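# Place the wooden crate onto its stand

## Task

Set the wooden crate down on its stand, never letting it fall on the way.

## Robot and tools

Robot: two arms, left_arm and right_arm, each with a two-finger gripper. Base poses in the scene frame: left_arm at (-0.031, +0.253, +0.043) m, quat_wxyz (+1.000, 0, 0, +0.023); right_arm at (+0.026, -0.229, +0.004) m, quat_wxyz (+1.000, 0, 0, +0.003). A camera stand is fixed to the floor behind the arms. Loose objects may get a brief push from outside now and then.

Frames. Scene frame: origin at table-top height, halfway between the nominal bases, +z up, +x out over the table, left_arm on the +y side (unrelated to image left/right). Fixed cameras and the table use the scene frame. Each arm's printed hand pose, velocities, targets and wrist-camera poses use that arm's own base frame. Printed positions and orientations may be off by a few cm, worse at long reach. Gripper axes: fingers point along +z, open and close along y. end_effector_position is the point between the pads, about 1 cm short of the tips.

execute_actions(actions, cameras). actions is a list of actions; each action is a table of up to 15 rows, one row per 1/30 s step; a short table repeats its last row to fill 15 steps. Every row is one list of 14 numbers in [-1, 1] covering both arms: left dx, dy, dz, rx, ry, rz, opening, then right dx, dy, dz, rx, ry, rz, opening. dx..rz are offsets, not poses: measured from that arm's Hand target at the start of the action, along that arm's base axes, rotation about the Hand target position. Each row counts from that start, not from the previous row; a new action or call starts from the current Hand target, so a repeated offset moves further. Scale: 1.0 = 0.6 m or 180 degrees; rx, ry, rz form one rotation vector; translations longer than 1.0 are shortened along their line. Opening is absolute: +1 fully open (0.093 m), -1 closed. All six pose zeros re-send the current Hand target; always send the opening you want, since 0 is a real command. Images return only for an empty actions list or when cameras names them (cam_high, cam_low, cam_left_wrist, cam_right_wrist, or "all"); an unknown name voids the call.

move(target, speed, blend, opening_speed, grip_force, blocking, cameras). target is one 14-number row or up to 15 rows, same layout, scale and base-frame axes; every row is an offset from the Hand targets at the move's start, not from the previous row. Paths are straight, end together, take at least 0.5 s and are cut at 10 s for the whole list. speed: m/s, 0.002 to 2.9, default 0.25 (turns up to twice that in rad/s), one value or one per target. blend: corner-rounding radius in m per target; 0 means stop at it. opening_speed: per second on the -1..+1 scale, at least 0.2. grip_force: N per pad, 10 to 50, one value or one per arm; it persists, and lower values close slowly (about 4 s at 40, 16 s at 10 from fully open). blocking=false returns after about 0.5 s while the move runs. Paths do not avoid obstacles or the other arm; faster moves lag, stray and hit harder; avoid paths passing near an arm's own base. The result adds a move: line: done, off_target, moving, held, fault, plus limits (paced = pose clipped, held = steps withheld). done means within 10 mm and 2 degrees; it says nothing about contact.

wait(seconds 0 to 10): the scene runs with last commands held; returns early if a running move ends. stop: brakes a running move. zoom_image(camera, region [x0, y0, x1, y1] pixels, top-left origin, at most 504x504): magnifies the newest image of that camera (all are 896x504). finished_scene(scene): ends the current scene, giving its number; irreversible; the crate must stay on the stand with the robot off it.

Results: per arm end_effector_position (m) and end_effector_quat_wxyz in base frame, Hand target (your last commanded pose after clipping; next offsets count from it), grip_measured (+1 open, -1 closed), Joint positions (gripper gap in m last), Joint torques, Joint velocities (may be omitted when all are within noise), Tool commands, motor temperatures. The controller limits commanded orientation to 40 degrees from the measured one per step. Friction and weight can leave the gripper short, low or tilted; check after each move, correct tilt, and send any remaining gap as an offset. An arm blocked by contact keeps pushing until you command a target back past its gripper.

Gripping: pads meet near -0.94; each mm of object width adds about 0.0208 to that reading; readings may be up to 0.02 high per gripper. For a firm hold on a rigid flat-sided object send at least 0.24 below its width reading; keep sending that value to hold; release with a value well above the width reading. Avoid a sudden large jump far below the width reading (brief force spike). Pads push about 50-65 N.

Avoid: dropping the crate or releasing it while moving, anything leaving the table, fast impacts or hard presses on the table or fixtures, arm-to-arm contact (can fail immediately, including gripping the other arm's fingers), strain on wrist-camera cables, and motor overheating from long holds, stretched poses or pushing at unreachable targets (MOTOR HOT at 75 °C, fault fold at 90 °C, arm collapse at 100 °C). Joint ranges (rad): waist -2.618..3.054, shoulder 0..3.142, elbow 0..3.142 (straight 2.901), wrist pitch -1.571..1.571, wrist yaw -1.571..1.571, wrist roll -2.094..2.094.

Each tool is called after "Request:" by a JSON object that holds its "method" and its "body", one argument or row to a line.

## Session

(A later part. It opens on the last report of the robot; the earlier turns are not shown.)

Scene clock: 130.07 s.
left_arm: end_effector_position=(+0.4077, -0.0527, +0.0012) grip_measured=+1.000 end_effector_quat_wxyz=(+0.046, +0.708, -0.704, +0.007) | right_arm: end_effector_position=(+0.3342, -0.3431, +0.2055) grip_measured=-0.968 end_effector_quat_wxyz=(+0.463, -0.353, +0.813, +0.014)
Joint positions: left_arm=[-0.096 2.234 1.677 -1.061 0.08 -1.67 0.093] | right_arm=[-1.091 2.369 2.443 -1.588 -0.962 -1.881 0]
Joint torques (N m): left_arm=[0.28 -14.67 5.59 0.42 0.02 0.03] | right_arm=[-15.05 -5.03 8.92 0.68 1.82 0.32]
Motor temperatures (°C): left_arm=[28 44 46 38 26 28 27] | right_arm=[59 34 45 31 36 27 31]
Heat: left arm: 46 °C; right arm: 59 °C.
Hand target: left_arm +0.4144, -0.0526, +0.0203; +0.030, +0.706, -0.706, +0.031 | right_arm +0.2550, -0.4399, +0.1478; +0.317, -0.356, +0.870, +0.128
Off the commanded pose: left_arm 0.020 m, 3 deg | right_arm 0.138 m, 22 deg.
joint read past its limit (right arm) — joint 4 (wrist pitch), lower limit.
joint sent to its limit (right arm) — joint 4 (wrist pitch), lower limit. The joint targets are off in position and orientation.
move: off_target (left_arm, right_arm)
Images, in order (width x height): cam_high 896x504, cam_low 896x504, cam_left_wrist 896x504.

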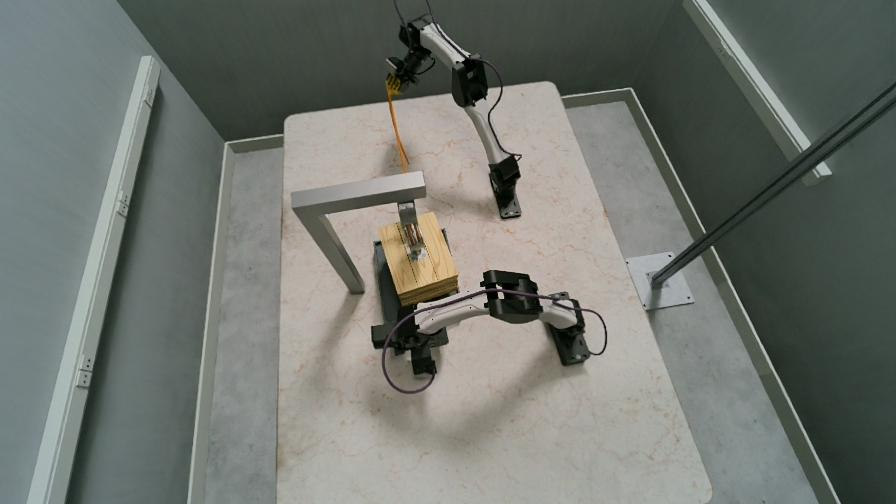

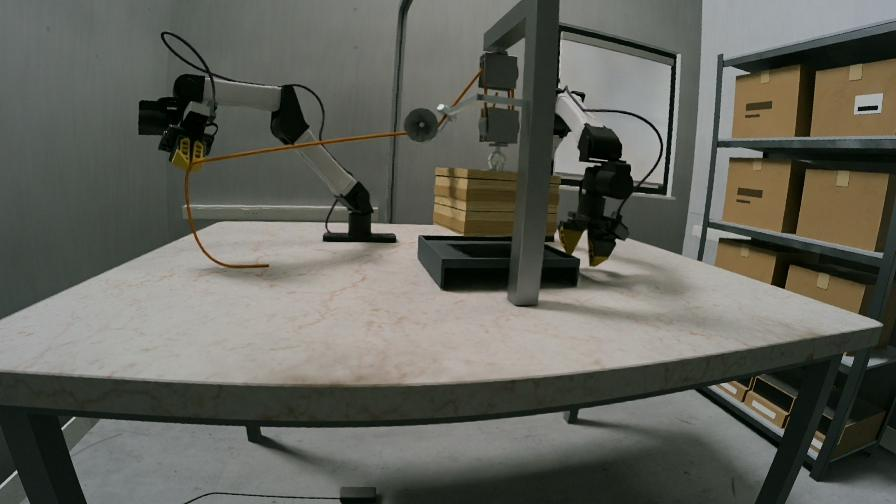

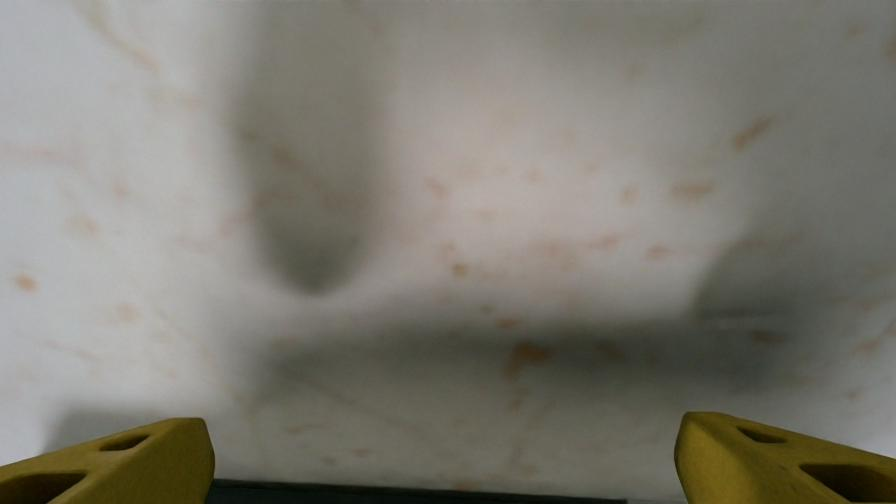

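Request:
{"method": "move", "body": {
  "target": [
    [0,0.25,0.1,0,0,0,1,0,0,0,0,0,0,-1],
    [-0.1,0.3,0.5,0,0,0,1,0,0,0,0,0,0,-1],
    [-0.39,0.0,0.52,0.21,-0.329,-0.57,1,0,0,0,0,0,0,-1]
  ],
  "blend": [0.05,0.05,0],
  "speed": 0.3,
  "cameras": ["cam_high","cam_low","cam_left_wrist"]
}}

Request:
{"method": "zoom_image", "body": {
  "camera": "cam_high",
  "region": [330, 190, 530, 400]
}}

Request:
{"method": "zoom_image", "body": {
  "camera": "cam_low",
  "region": [400, 130, 660, 310]
}}

Scene clock: 138.70 s.
left_arm: end_effector_position=(+0.1768, -0.0522, +0.3277) grip_measured=+1.000 end_effector_quat_wxyz=(+0.438, +0.185, +0.874, -0.101) | right_arm: end_effector_position=(+0.3342, -0.3431, +0.2055) grip_measured=-0.968 end_effector_quat_wxyz=(+0.463, -0.353, +0.813, +0.014)
Joint positions: left_arm=[0.089 0.743 1.32 -1.286 0.414 0.314 0.093] | right_arm=[-1.091 2.369 2.443 -1.588 -0.962 -1.881 0]
Joint torques (N m): left_arm=[0.49 0.96 5.2 2.31 0.28 0.1] | right_arm=[-15.05 -5.01 8.92 0.68 1.82 0.32]
Motor temperatures (°C): left_arm=[28 44 45 39 26 28 27] | right_arm=[61 34 45 31 36 27 31]
Heat: left arm: 45 °C; right arm: 61 °C.
Hand target: left_arm +0.1804, -0.0527, +0.3323; +0.451, +0.191, +0.866, -0.100 | right_arm +0.2550, -0.4399, +0.1478; +0.317, -0.356, +0.870, +0.128
Off the commanded pose: left_arm 0.006 m, 2 deg | right_arm 0.138 m, 22 deg.
joint read past its limit (right arm) — joint 4 (wrist pitch), lower limit.
joint sent to its limit (right arm) — joint 4 (wrist pitch), lower limit. The joint targets are off in position and orientation.
move: off_target (right_arm)
Images, in order (width x height): cam_high 896x504, cam_low 896x504, cam_left_wrist 896x504.

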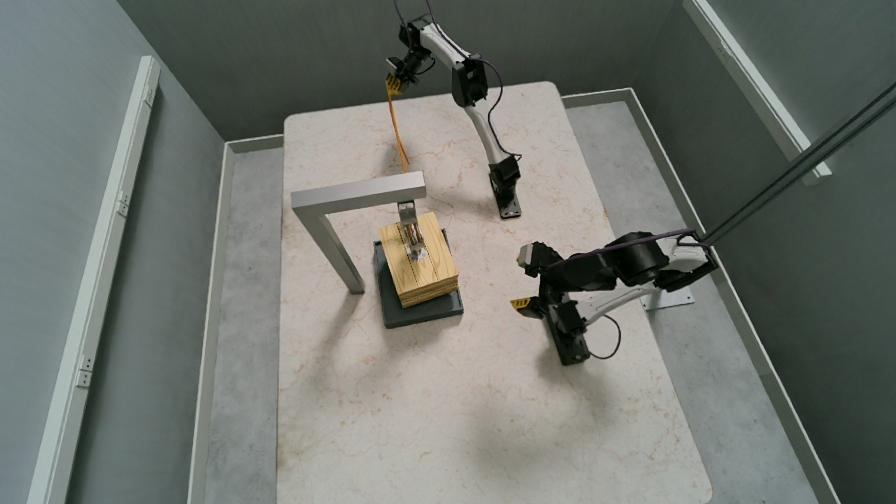

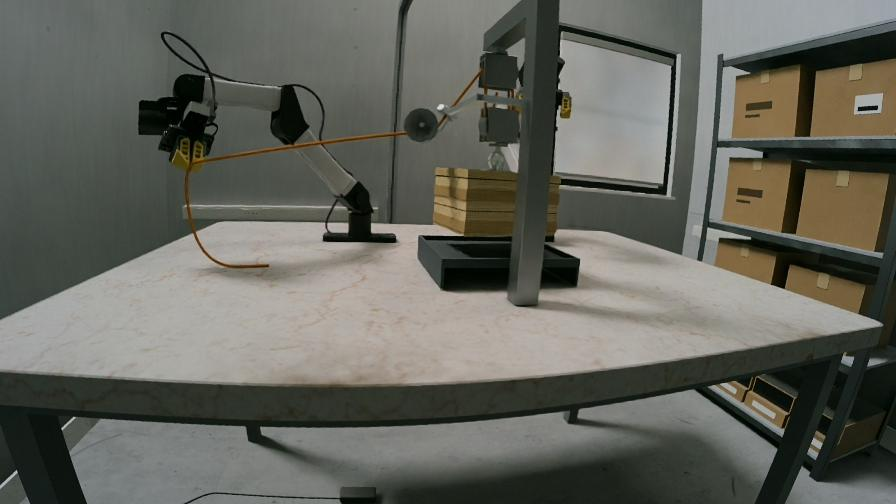

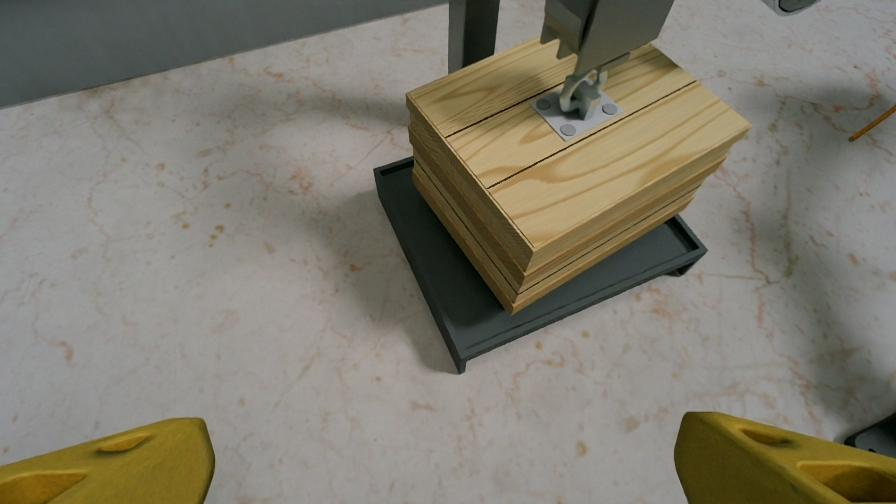

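Scaled by 2.400 from the camera's 896x504 image, which has a finer 1280x720 frame.

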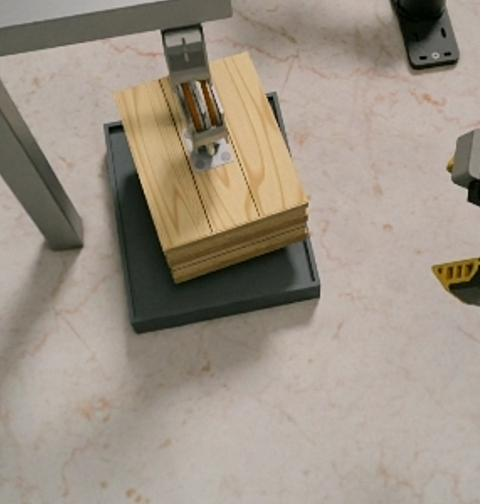

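Scaled by 1.938 from the camera's 896x504 image, which has a finer 1280x720 frame.

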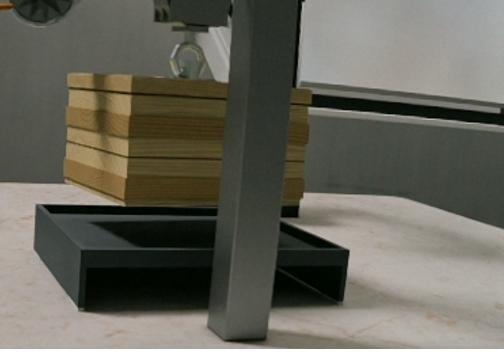

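Request:
{"method": "move", "body": {
  "target": [
    [0.06,-0.229,-0.2,-0.012,-0.055,0.138,-1,0,0,0,0,0,0,-1],
    [0.06,-0.229,-0.412,-0.012,-0.055,0.138,-1,0,0,0,0,0,0,-1]
  ],
  "blend": 0.03,
  "speed": 0.2,
  "cameras": ["cam_high","cam_low","cam_left_wrist"]
}}

Scene clock: 148.60 s.
left_arm: end_effector_position=(+0.2151, -0.1894, +0.0834) grip_measured=-0.978 end_effector_quat_wxyz=(+0.529, +0.002, +0.848, -0.001) | right_arm: end_effector_position=(+0.3342, -0.3431, +0.2055) grip_measured=-0.968 end_effector_quat_wxyz=(+0.463, -0.353, +0.813, +0.014)
Joint positions: left_arm=[-1.245 1.326 0.447 -0.107 -1.016 -0.909 0] | right_arm=[-1.091 2.369 2.443 -1.588 -0.962 -1.881 0]
Joint torques (N m): left_arm=[-0.38 -2.63 5.7 1.67 -0.76 0.06] | right_arm=[-15.05 -5.01 8.92 0.68 1.82 0.32]
Motor temperatures (°C): left_arm=[28 42 44 41 26 28 27] | right_arm=[63 34 46 30 36 27 31]
Heat: left arm: 44 °C; right arm: 63 °C.
Hand target: left_arm +0.2165, -0.1901, +0.0851; +0.538, -0.001, +0.843, +0.000 | right_arm +0.2550, -0.4399, +0.1478; +0.317, -0.356, +0.870, +0.128
Off the commanded pose: left_arm 0.002 m, 1 deg | right_arm 0.138 m, 22 deg.
joint read past its limit (right arm) — joint 4 (wrist pitch), lower limit.
joint sent to its limit (right arm) — joint 4 (wrist pitch), lower limit. The joint targets are off in position and orientation.
move: off_target (right_arm)
Images, in order (width x height): cam_high 896x504, cam_low 896x504, cam_left_wrist 896x504.

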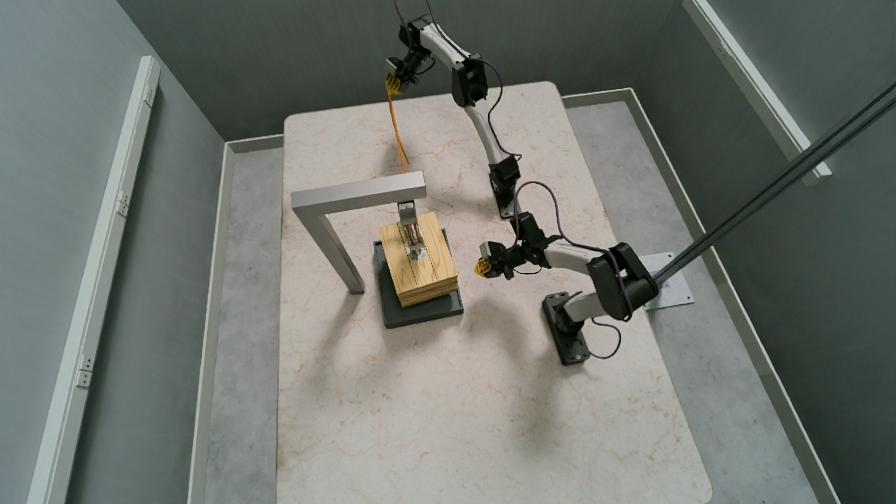

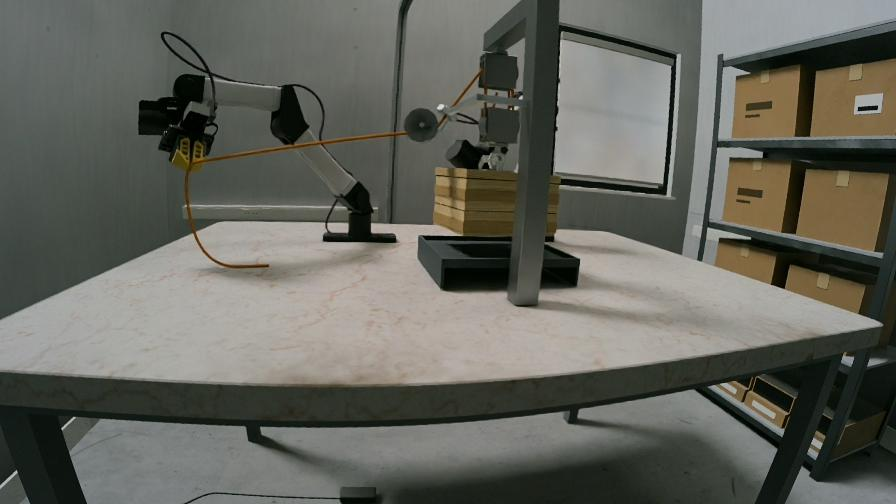

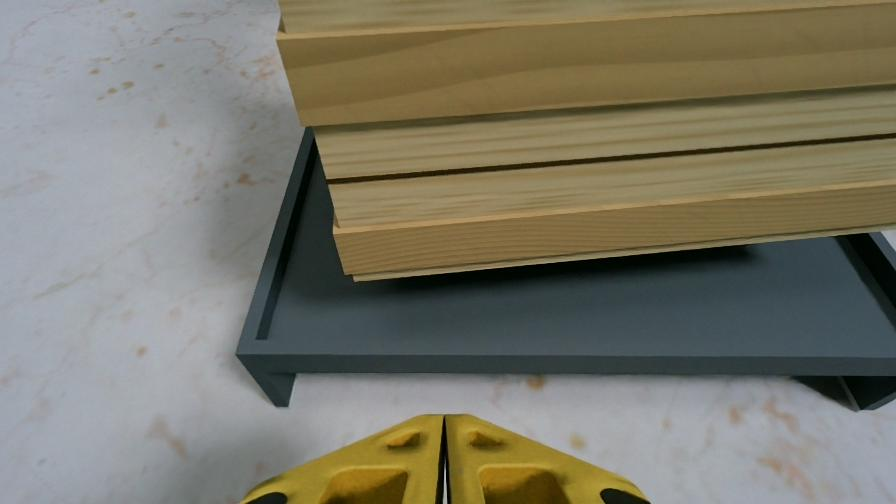

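Request:
{"method": "move", "body": {
  "target": [
    [0,0.035,0.01,0,0,0,-1,0,0,0,0,0,0,-1],
    [0.1467,0.035,0.01,0,0,0,-1,0,0,0,0,0,0,-1]
  ],
  "speed": 0.05,
  "cameras": ["cam_high","cam_low","cam_left_wrist"]
}}

Scene clock: 154.47 s.
left_arm: end_effector_position=(+0.2928, -0.1577, +0.0757) grip_measured=-0.978 end_effector_quat_wxyz=(+0.519, +0.011, +0.854, +0.023) | right_arm: end_effector_position=(+0.3342, -0.3431, +0.2055) grip_measured=-0.968 end_effector_quat_wxyz=(+0.463, -0.353, +0.813, +0.014)
Joint positions: left_arm=[-0.847 1.405 0.403 0.32 -0.753 -0.449 0] | right_arm=[-1.091 2.369 2.443 -1.588 -0.962 -1.881 0]
Joint torques (N m): left_arm=[0.39 -3.51 8.83 2.4 -0.25 0.05] | right_arm=[-15.06 -5.01 8.92 0.68 1.82 0.32]
Motor temperatures (°C): left_arm=[28 41 44 41 26 28 27] | right_arm=[64 34 46 30 36 27 31]
Heat: left arm: 44 °C; right arm: 64 °C.
Hand target: left_arm +0.3045, -0.1691, +0.0911; +0.538, -0.001, +0.843, +0.000 | right_arm +0.2550, -0.4399, +0.1478; +0.317, -0.356, +0.870, +0.128
Off the commanded pose: left_arm 0.022 m, 4 deg | right_arm 0.138 m, 22 deg.
joint read past its limit (right arm) — joint 4 (wrist pitch), lower limit.
joint sent to its limit (right arm) — joint 4 (wrist pitch), lower limit. The joint targets are off in position and orientation.
move: off_target (left_arm, right_arm)
Images, in order (width x height): cam_high 896x504, cam_low 896x504, cam_left_wrist 896x504.

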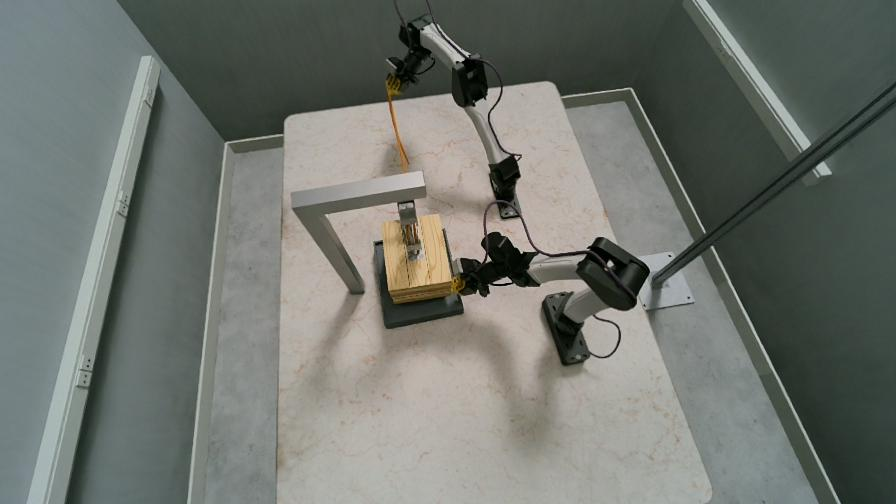

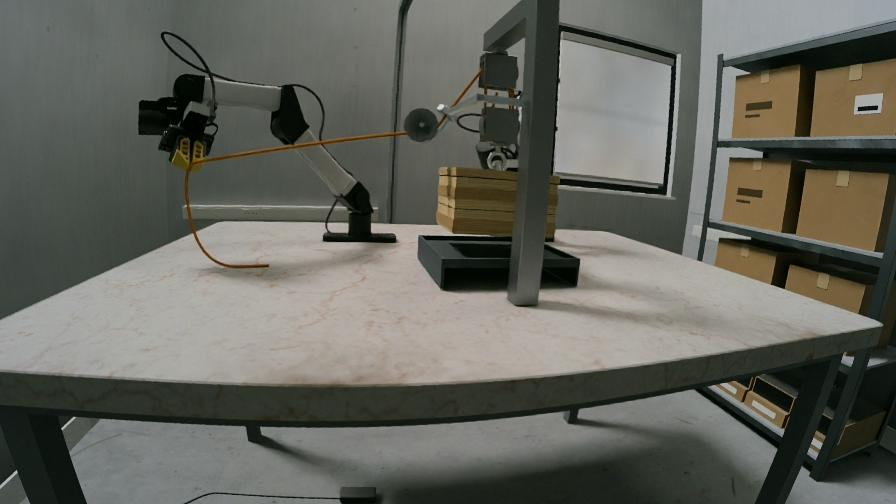

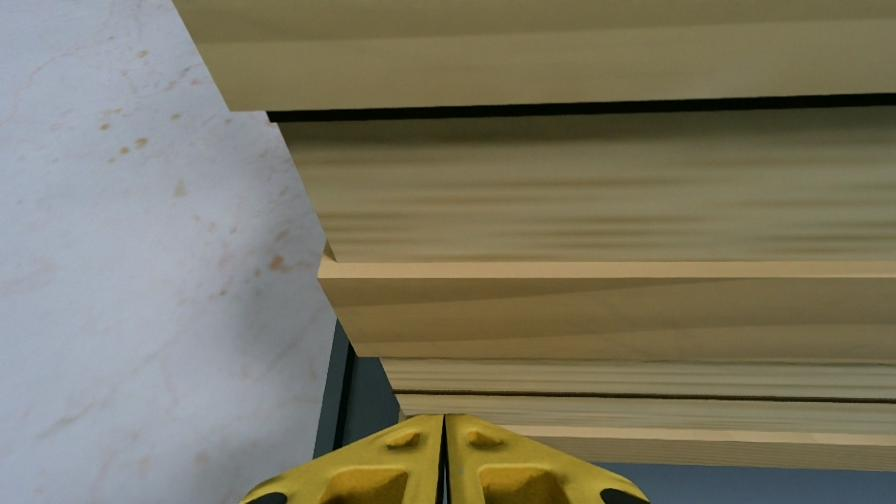

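Request:
{"method": "move", "body": {
  "target": [0,0,0,0,0,0,-1,0,0.133,0,0,0,0,-1],
  "speed": 0.05,
  "cameras": ["cam_high","cam_low","cam_left_wrist"]
}}

Request:
{"method": "zoom_image", "body": {
  "camera": "cam_high",
  "region": [330, 190, 530, 400]
}}

Request:
{"method": "zoom_image", "body": {
  "camera": "cam_low",
  "region": [400, 130, 660, 310]
}}

Scene clock: 160.63 s.
left_arm: end_effector_position=(+0.2926, -0.1587, +0.0752) grip_measured=-0.978 end_effector_quat_wxyz=(+0.518, +0.013, +0.855, +0.020) | right_arm: end_effector_position=(+0.2939, -0.3266, +0.1547) grip_measured=-0.968 end_effector_quat_wxyz=(+0.382, -0.335, +0.858, +0.077)
Joint positions: left_arm=[-0.847 1.406 0.403 0.321 -0.746 -0.449 0] | right_arm=[-1.115 2.298 2.196 -1.587 -0.794 -1.909 0]
Joint torques (N m): left_arm=[0.47 -3.54 8.91 2.43 -0.31 0.05] | right_arm=[-6.68 -12.57 5.48 0.34 0.78 -0.01]
Motor temperatures (°C): left_arm=[28 40 44 43 26 28 27] | right_arm=[63 36 46 30 36 27 31]
Heat: left arm: 44 °C; right arm: 63 °C.
Hand target: left_arm +0.3045, -0.1691, +0.0911; +0.538, -0.001, +0.843, +0.000 | right_arm +0.2550, -0.3601, +0.1479; +0.317, -0.356, +0.870, +0.128
Off the commanded pose: left_arm 0.022 m, 4 deg | right_arm 0.052 m, 10 deg.
joint read past its limit (right arm) — joint 4 (wrist pitch), lower limit.
joint sent to its limit (right arm) — joint 4 (wrist pitch), lower limit. The joint targets are off in orientation, not in position.
move: off_target (left_arm, right_arm)
Images, in order (width x height): cam_high 896x504, cam_low 896x504, cam_left_wrist 896x504.

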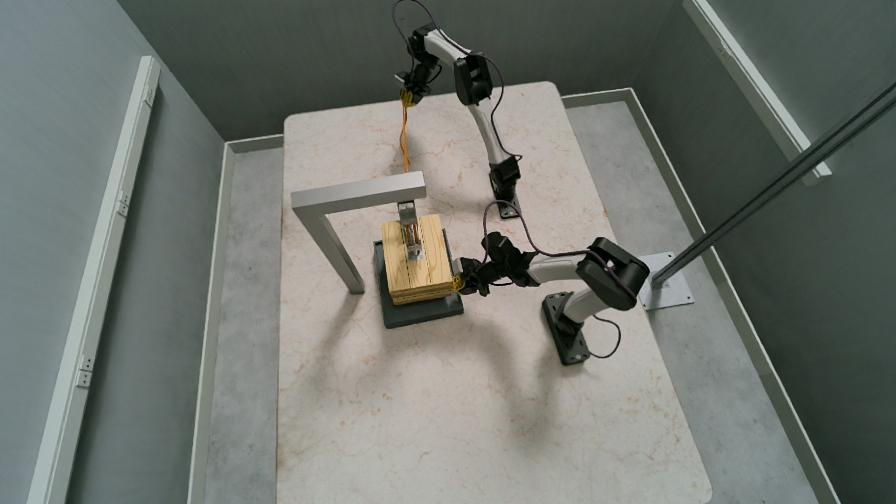

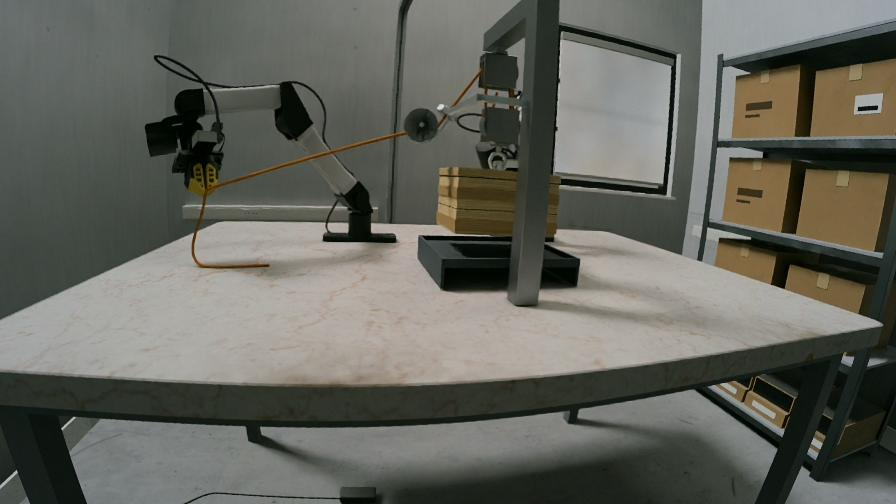

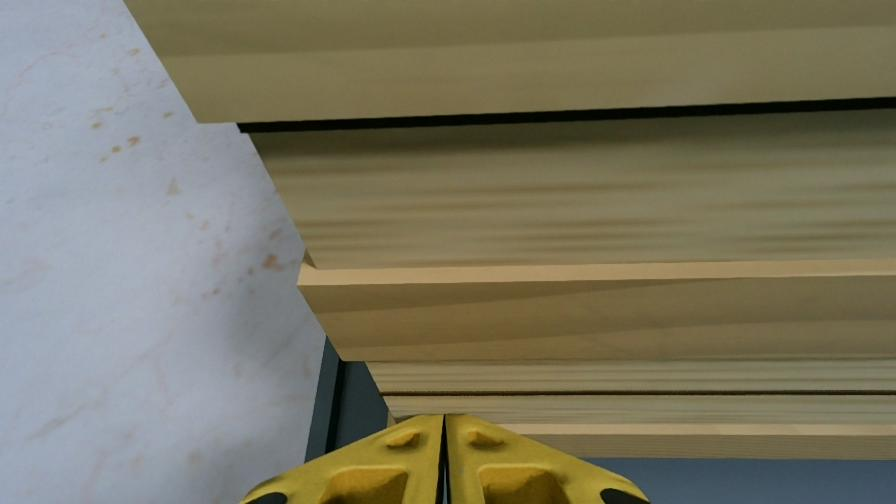

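Scaled by 2.400 from the camera's 896x504 image, which has a finer 1280x720 frame.

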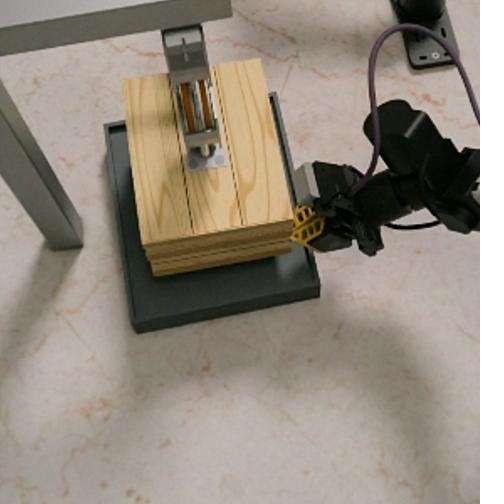

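Scaled by 1.938 from the camera's 896x504 image, which has a finer 1280x720 frame.

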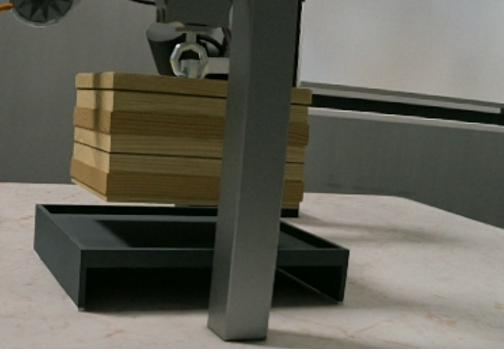

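Request:
{"method": "move", "body": {
  "target": [0,0,0,0,0,0,-1,0,0.1,0,0,0,0,-1],
  "speed": 0.04,
  "cameras": ["cam_low","cam_left_wrist"]
}}

Scene clock: 168.57 s.
left_arm: end_effector_position=(+0.2927, -0.1595, +0.0753) grip_measured=-0.978 end_effector_quat_wxyz=(+0.518, +0.013, +0.855, +0.018) | right_arm: end_effector_position=(+0.2795, -0.2757, +0.1554) grip_measured=-0.968 end_effector_quat_wxyz=(+0.363, -0.345, +0.857, +0.122)
Joint positions: left_arm=[-0.847 1.406 0.403 0.324 -0.742 -0.449 0] | right_arm=[-1.08 2.147 1.953 -1.588 -0.764 -1.929 0]
Joint torques (N m): left_arm=[0.5 -3.44 8.84 2.4 -0.35 0.04] | right_arm=[-4.51 -11.04 5.46 0.17 0.62 -0.02]
Motor temperatures (°C): left_arm=[28 39 45 45 26 28 27] | right_arm=[59 39 45 30 35 27 31]
Heat: left arm: 45 °C; right arm: 59 °C.
Hand target: left_arm +0.3045, -0.1691, +0.0911; +0.538, +0.000, +0.843, +0.000 | right_arm +0.2550, -0.3001, +0.1478; +0.317, -0.355, +0.870, +0.128
Off the commanded pose: left_arm 0.022 m, 4 deg | right_arm 0.035 m, 6 deg.
joint read past its limit (right arm) — joint 4 (wrist pitch), lower limit.
joint sent to its limit (right arm) — joint 4 (wrist pitch), lower limit. The joint targets are off in orientation, not in position.
move: off_target (left_arm, right_arm)
Images, in order (width x height): cam_low 896x504, cam_left_wrist 896x504.

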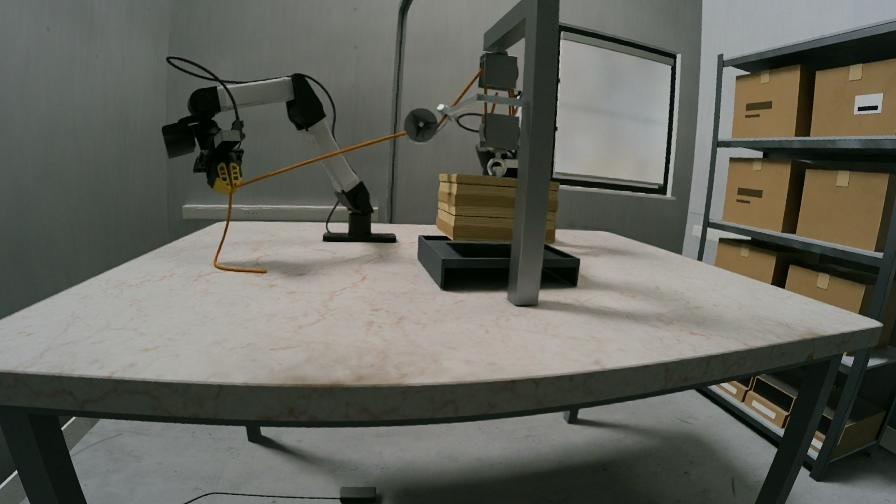

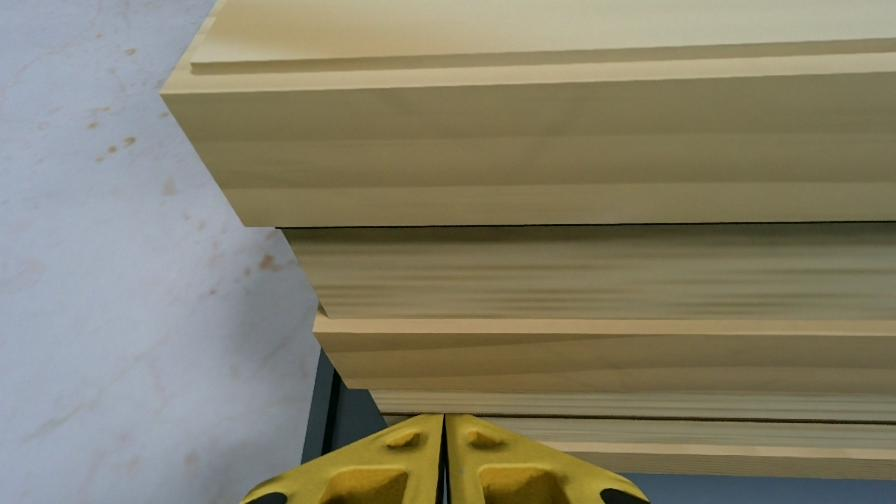

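Request:
{"method": "move", "body": {
  "target": [0,0,0,0,0,0,-1,0,0.133,0,0,0,0,-1],
  "speed": 0.04,
  "cameras": ["cam_high","cam_low","cam_left_wrist"]
}}

Request:
{"method": "zoom_image", "body": {
  "camera": "cam_low",
  "region": [400, 130, 660, 310]
}}

Request:
{"method": "zoom_image", "body": {
  "camera": "cam_high",
  "region": [330, 190, 530, 400]
}}

Scene clock: 172.00 s.
left_arm: end_effector_position=(+0.2929, -0.1598, +0.0758) grip_measured=-0.978 end_effector_quat_wxyz=(+0.519, +0.013, +0.855, +0.017) | right_arm: end_effector_position=(+0.2657, -0.1864, +0.1638) grip_measured=-0.968 end_effector_quat_wxyz=(+0.354, -0.345, +0.848, +0.192)
Joint positions: left_arm=[-0.847 1.406 0.403 0.327 -0.742 -0.449 0] | right_arm=[-0.986 1.916 1.621 -1.586 -0.781 -1.887 0]
Joint torques (N m): left_arm=[0.46 -3.41 8.83 2.37 -0.34 0.05] | right_arm=[-3.92 -8.91 5.09 0.75 0.73 0.11]
Motor temperatures (°C): left_arm=[28 39 45 45 26 28 27] | right_arm=[58 40 45 30 35 27 31]
Heat: left arm: 45 °C; right arm: 58 °C.
Hand target: left_arm +0.3045, -0.1691, +0.0911; +0.538, -0.001, +0.843, +0.000 | right_arm +0.2550, -0.2203, +0.1478; +0.317, -0.356, +0.870, +0.128
Off the commanded pose: left_arm 0.021 m, 4 deg | right_arm 0.039 m, 9 deg.
joint read past its limit (right arm) — joint 4 (wrist pitch), lower limit.
move: off_target (left_arm, right_arm)
Images, in order (width x height): cam_high 896x504, cam_low 896x504, cam_left_wrist 896x504.

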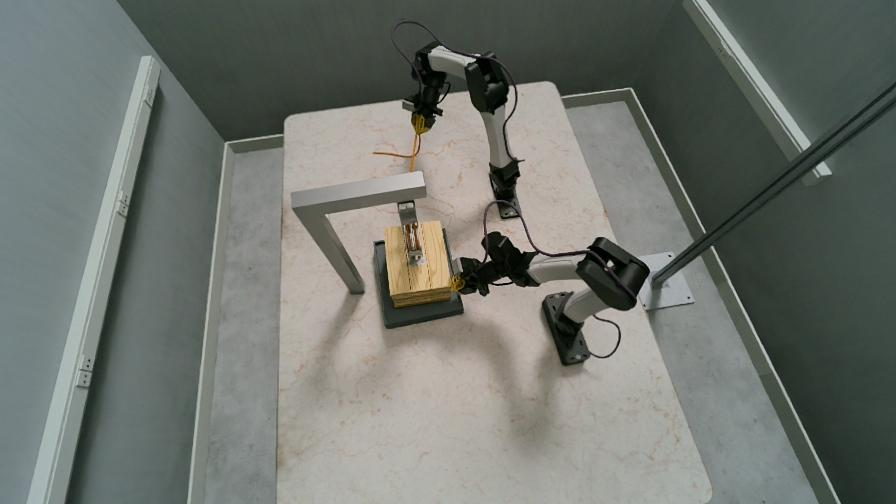

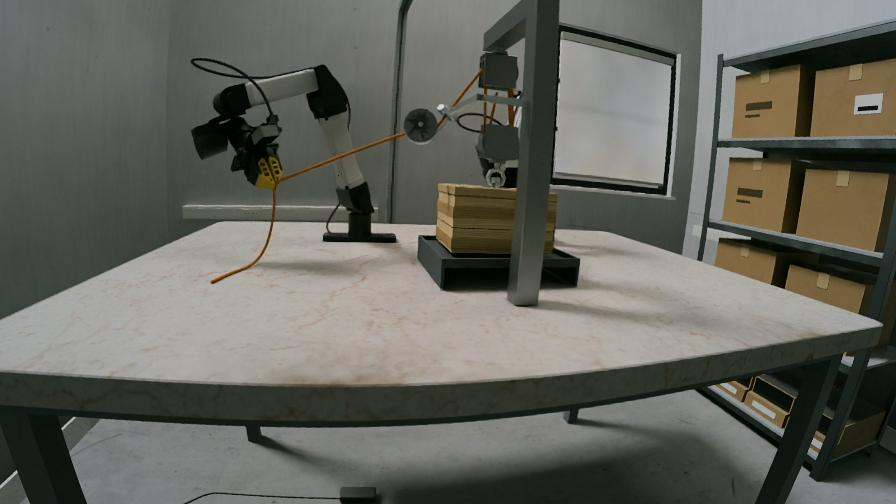

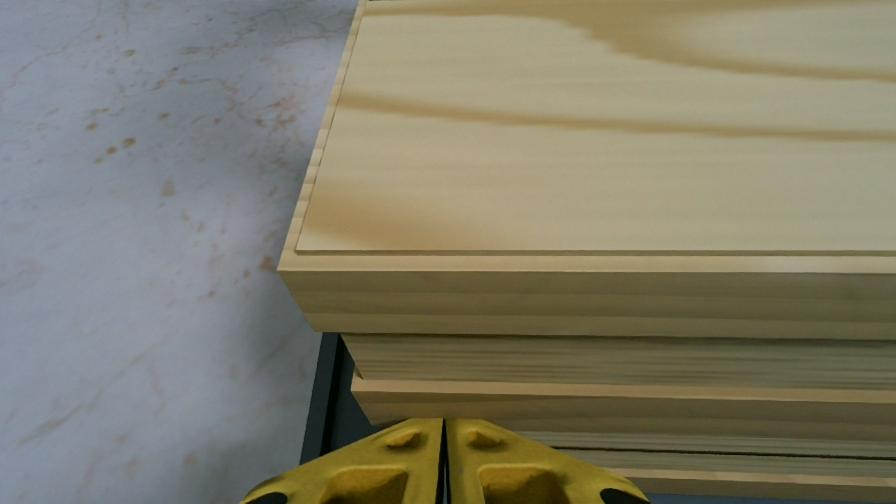

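Scaled by 1.938 from the camera's 896x504 image, which has a finer 1280x720 frame.

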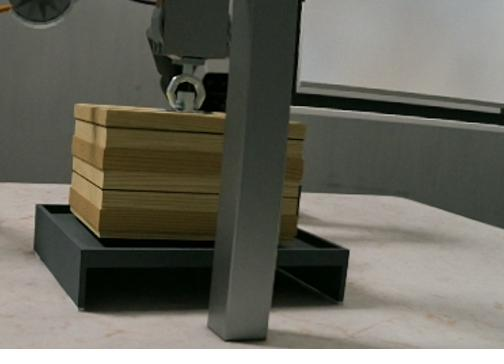

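Scaled by 2.400 from the camera's 896x504 image, which has a finer 1280x720 frame.

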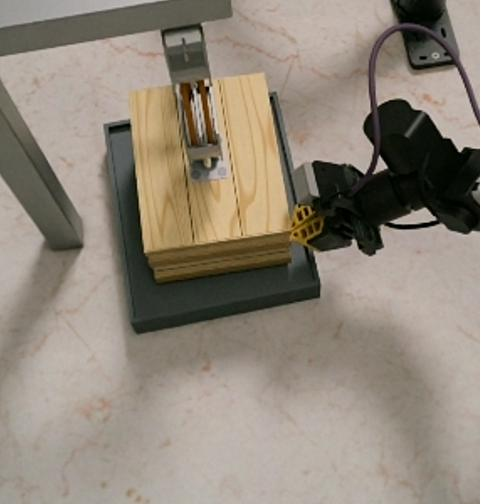

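Request:
{"method": "move", "body": {
  "target": [0,0,0,0,0,0,-1,0,0.133,0,0,0,0,-1],
  "speed": 0.03,
  "cameras": ["cam_high","cam_low","cam_left_wrist"]
}}

Request:
{"method": "zoom_image", "body": {
  "camera": "cam_low",
  "region": [400, 130, 660, 310]
}}

Request:
{"method": "zoom_image", "body": {
  "camera": "cam_high",
  "region": [330, 190, 530, 400]
}}

Scene clock: 176.63 s.
left_arm: end_effector_position=(+0.2933, -0.1602, +0.0765) grip_measured=-0.978 end_effector_quat_wxyz=(+0.520, +0.012, +0.854, +0.016) | right_arm: end_effector_position=(+0.2543, -0.1334, +0.1480) grip_measured=-0.968 end_effector_quat_wxyz=(+0.323, -0.345, +0.867, +0.160)
Joint positions: left_arm=[-0.847 1.406 0.403 0.331 -0.742 -0.449 0] | right_arm=[-0.884 1.651 1.289 -1.345 -0.727 -1.694 0]
Joint torques (N m): left_arm=[0.55 -3.43 8.94 2.32 -0.36 0.08] | right_arm=[-0.2 -8.42 4.6 0.47 -0.11 0.07]
Motor temperatures (°C): left_arm=[28 38 45 45 26 28 27] | right_arm=[56 40 44 30 35 27 31]
Heat: left arm: 45 °C; right arm: 56 °C.
Hand target: left_arm +0.3045, -0.1691, +0.0911; +0.538, -0.001, +0.843, +0.000 | right_arm +0.2550, -0.1405, +0.1478; +0.317, -0.356, +0.870, +0.128
Off the commanded pose: left_arm 0.020 m, 3 deg | right_arm 0.007 m, 4 deg.
move: off_target (left_arm, right_arm)
Images, in order (width x height): cam_high 896x504, cam_low 896x504, cam_left_wrist 896x504.

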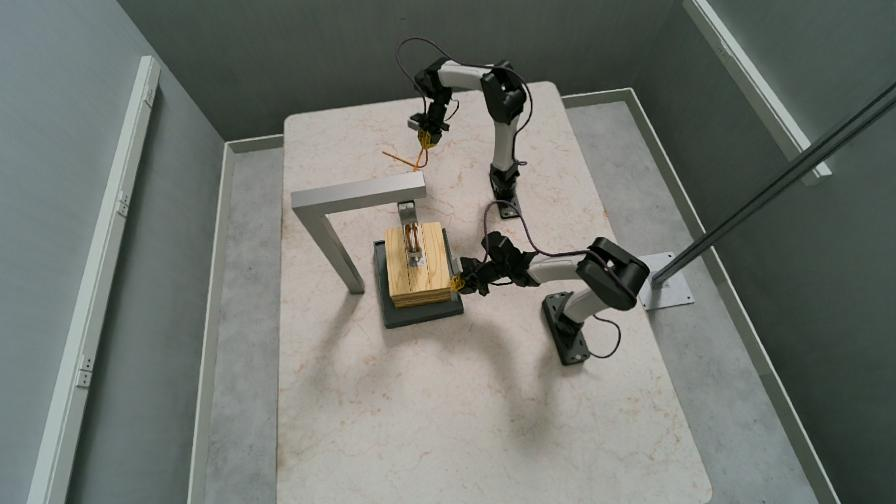

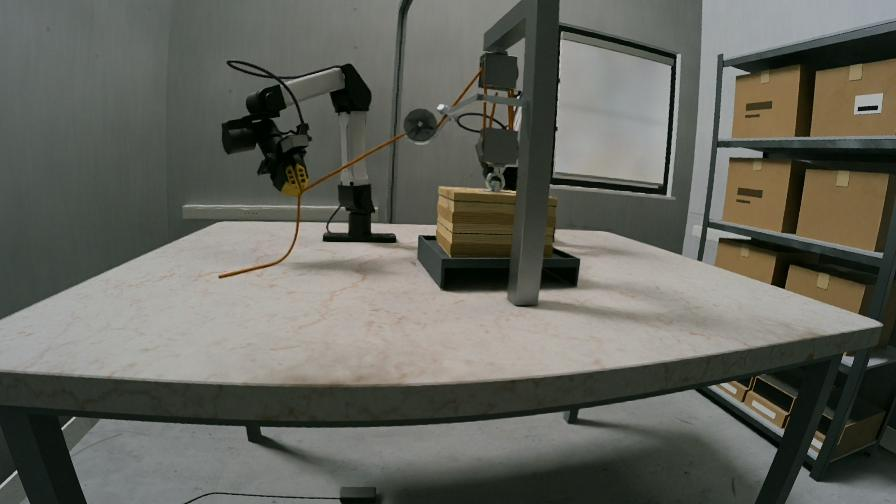

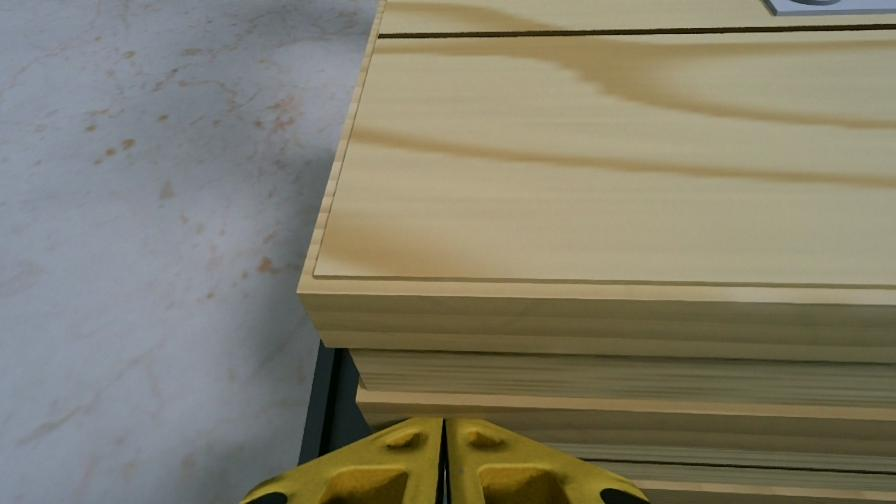

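Scaled by 1.938 from the camera's 896x504 image, which has a finer 1280x720 frame.

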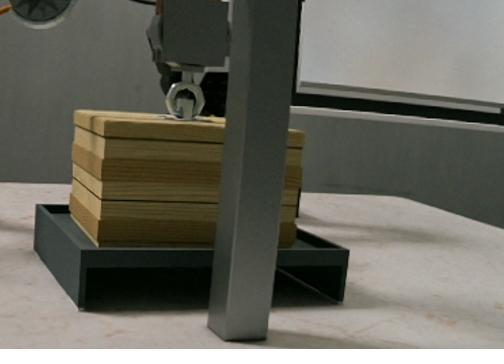

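Scaled by 2.400 from the camera's 896x504 image, which has a finer 1280x720 frame.

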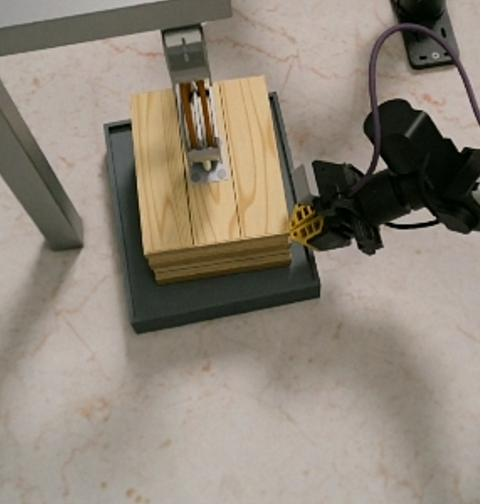

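Request:
{"method": "move", "body": {
  "target": [0,0,0,0,0,0,-1,0,0.133,0.03,0,0,0,-1],
  "speed": 0.05,
  "cameras": ["cam_high","cam_low","cam_left_wrist"]
}}

Request:
{"method": "zoom_image", "body": {
  "camera": "cam_low",
  "region": [400, 130, 660, 310]
}}

Scene clock: 179.93 s.
left_arm: end_effector_position=(+0.2933, -0.1602, +0.0765) grip_measured=-0.978 end_effector_quat_wxyz=(+0.520, +0.012, +0.854, +0.016) | right_arm: end_effector_position=(+0.2542, -0.0609, +0.1638) grip_measured=-0.968 end_effector_quat_wxyz=(+0.313, -0.351, +0.871, +0.141)
Joint positions: left_arm=[-0.847 1.406 0.403 0.331 -0.742 -0.449 0] | right_arm=[-0.661 1.373 1.109 -1.219 -0.695 -1.395 0]
Joint torques (N m): left_arm=[0.51 -3.45 8.8 2.32 -0.36 0.06] | right_arm=[0.27 -5.97 4.94 0.65 -0.41 0.04]
Heat: left arm: 45 °C; right arm: 54 °C.
Hand target: left_arm +0.3045, -0.1691, +0.0911; +0.538, -0.001, +0.843, +0.000 | right_arm +0.2550, -0.0607, +0.1658; +0.317, -0.355, +0.870, +0.128
Off the commanded pose: left_arm 0.020 m, 3 deg | right_arm 0.002 m, 2 deg.
move: off_target (left_arm)
Images, in order (width x height): cam_high 896x504, cam_low 896x504, cam_left_wrist 896x504.

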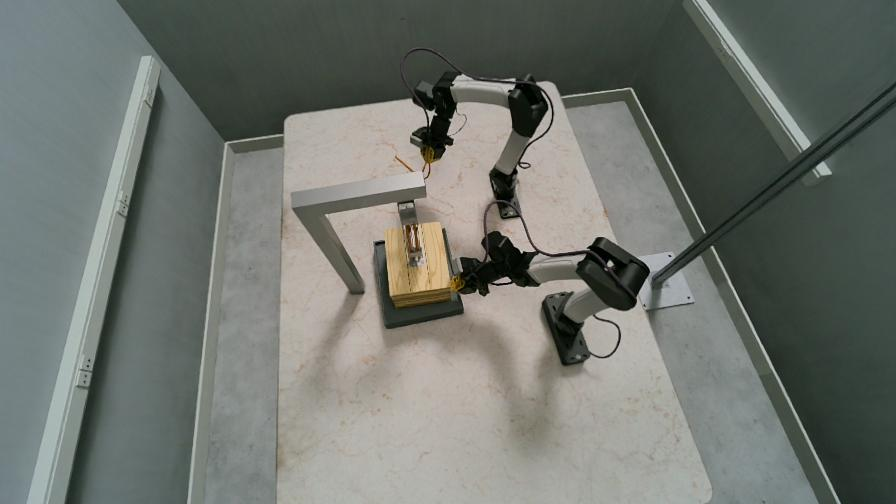

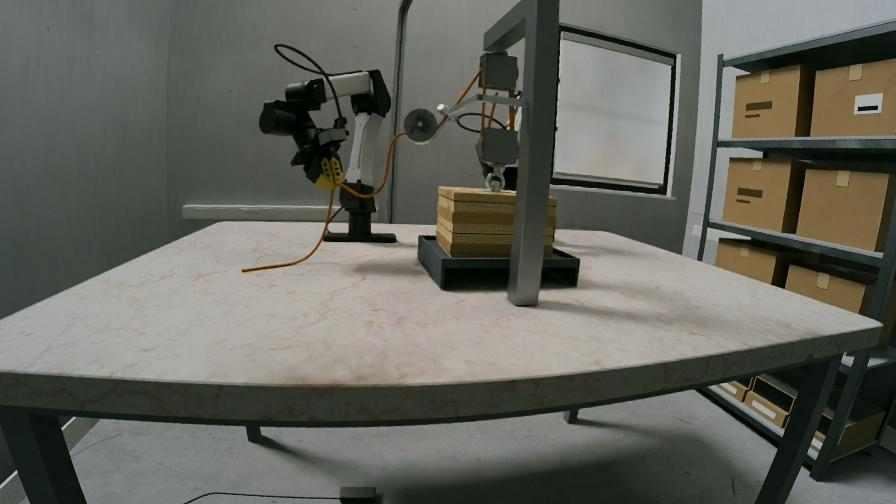

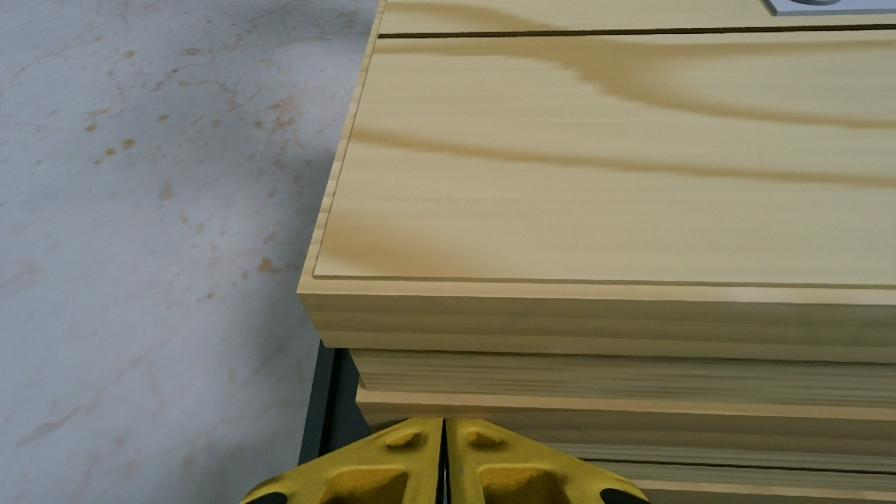

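Scaled by 1.938 from the camera's 896x504 image, which has a finer 1280x720 frame.

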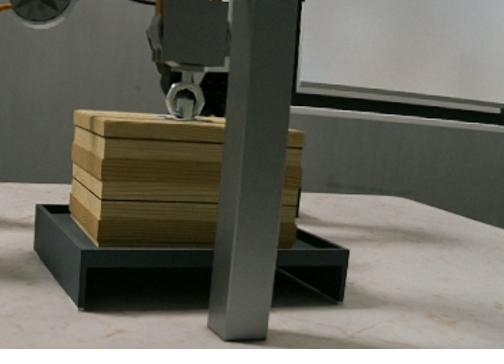

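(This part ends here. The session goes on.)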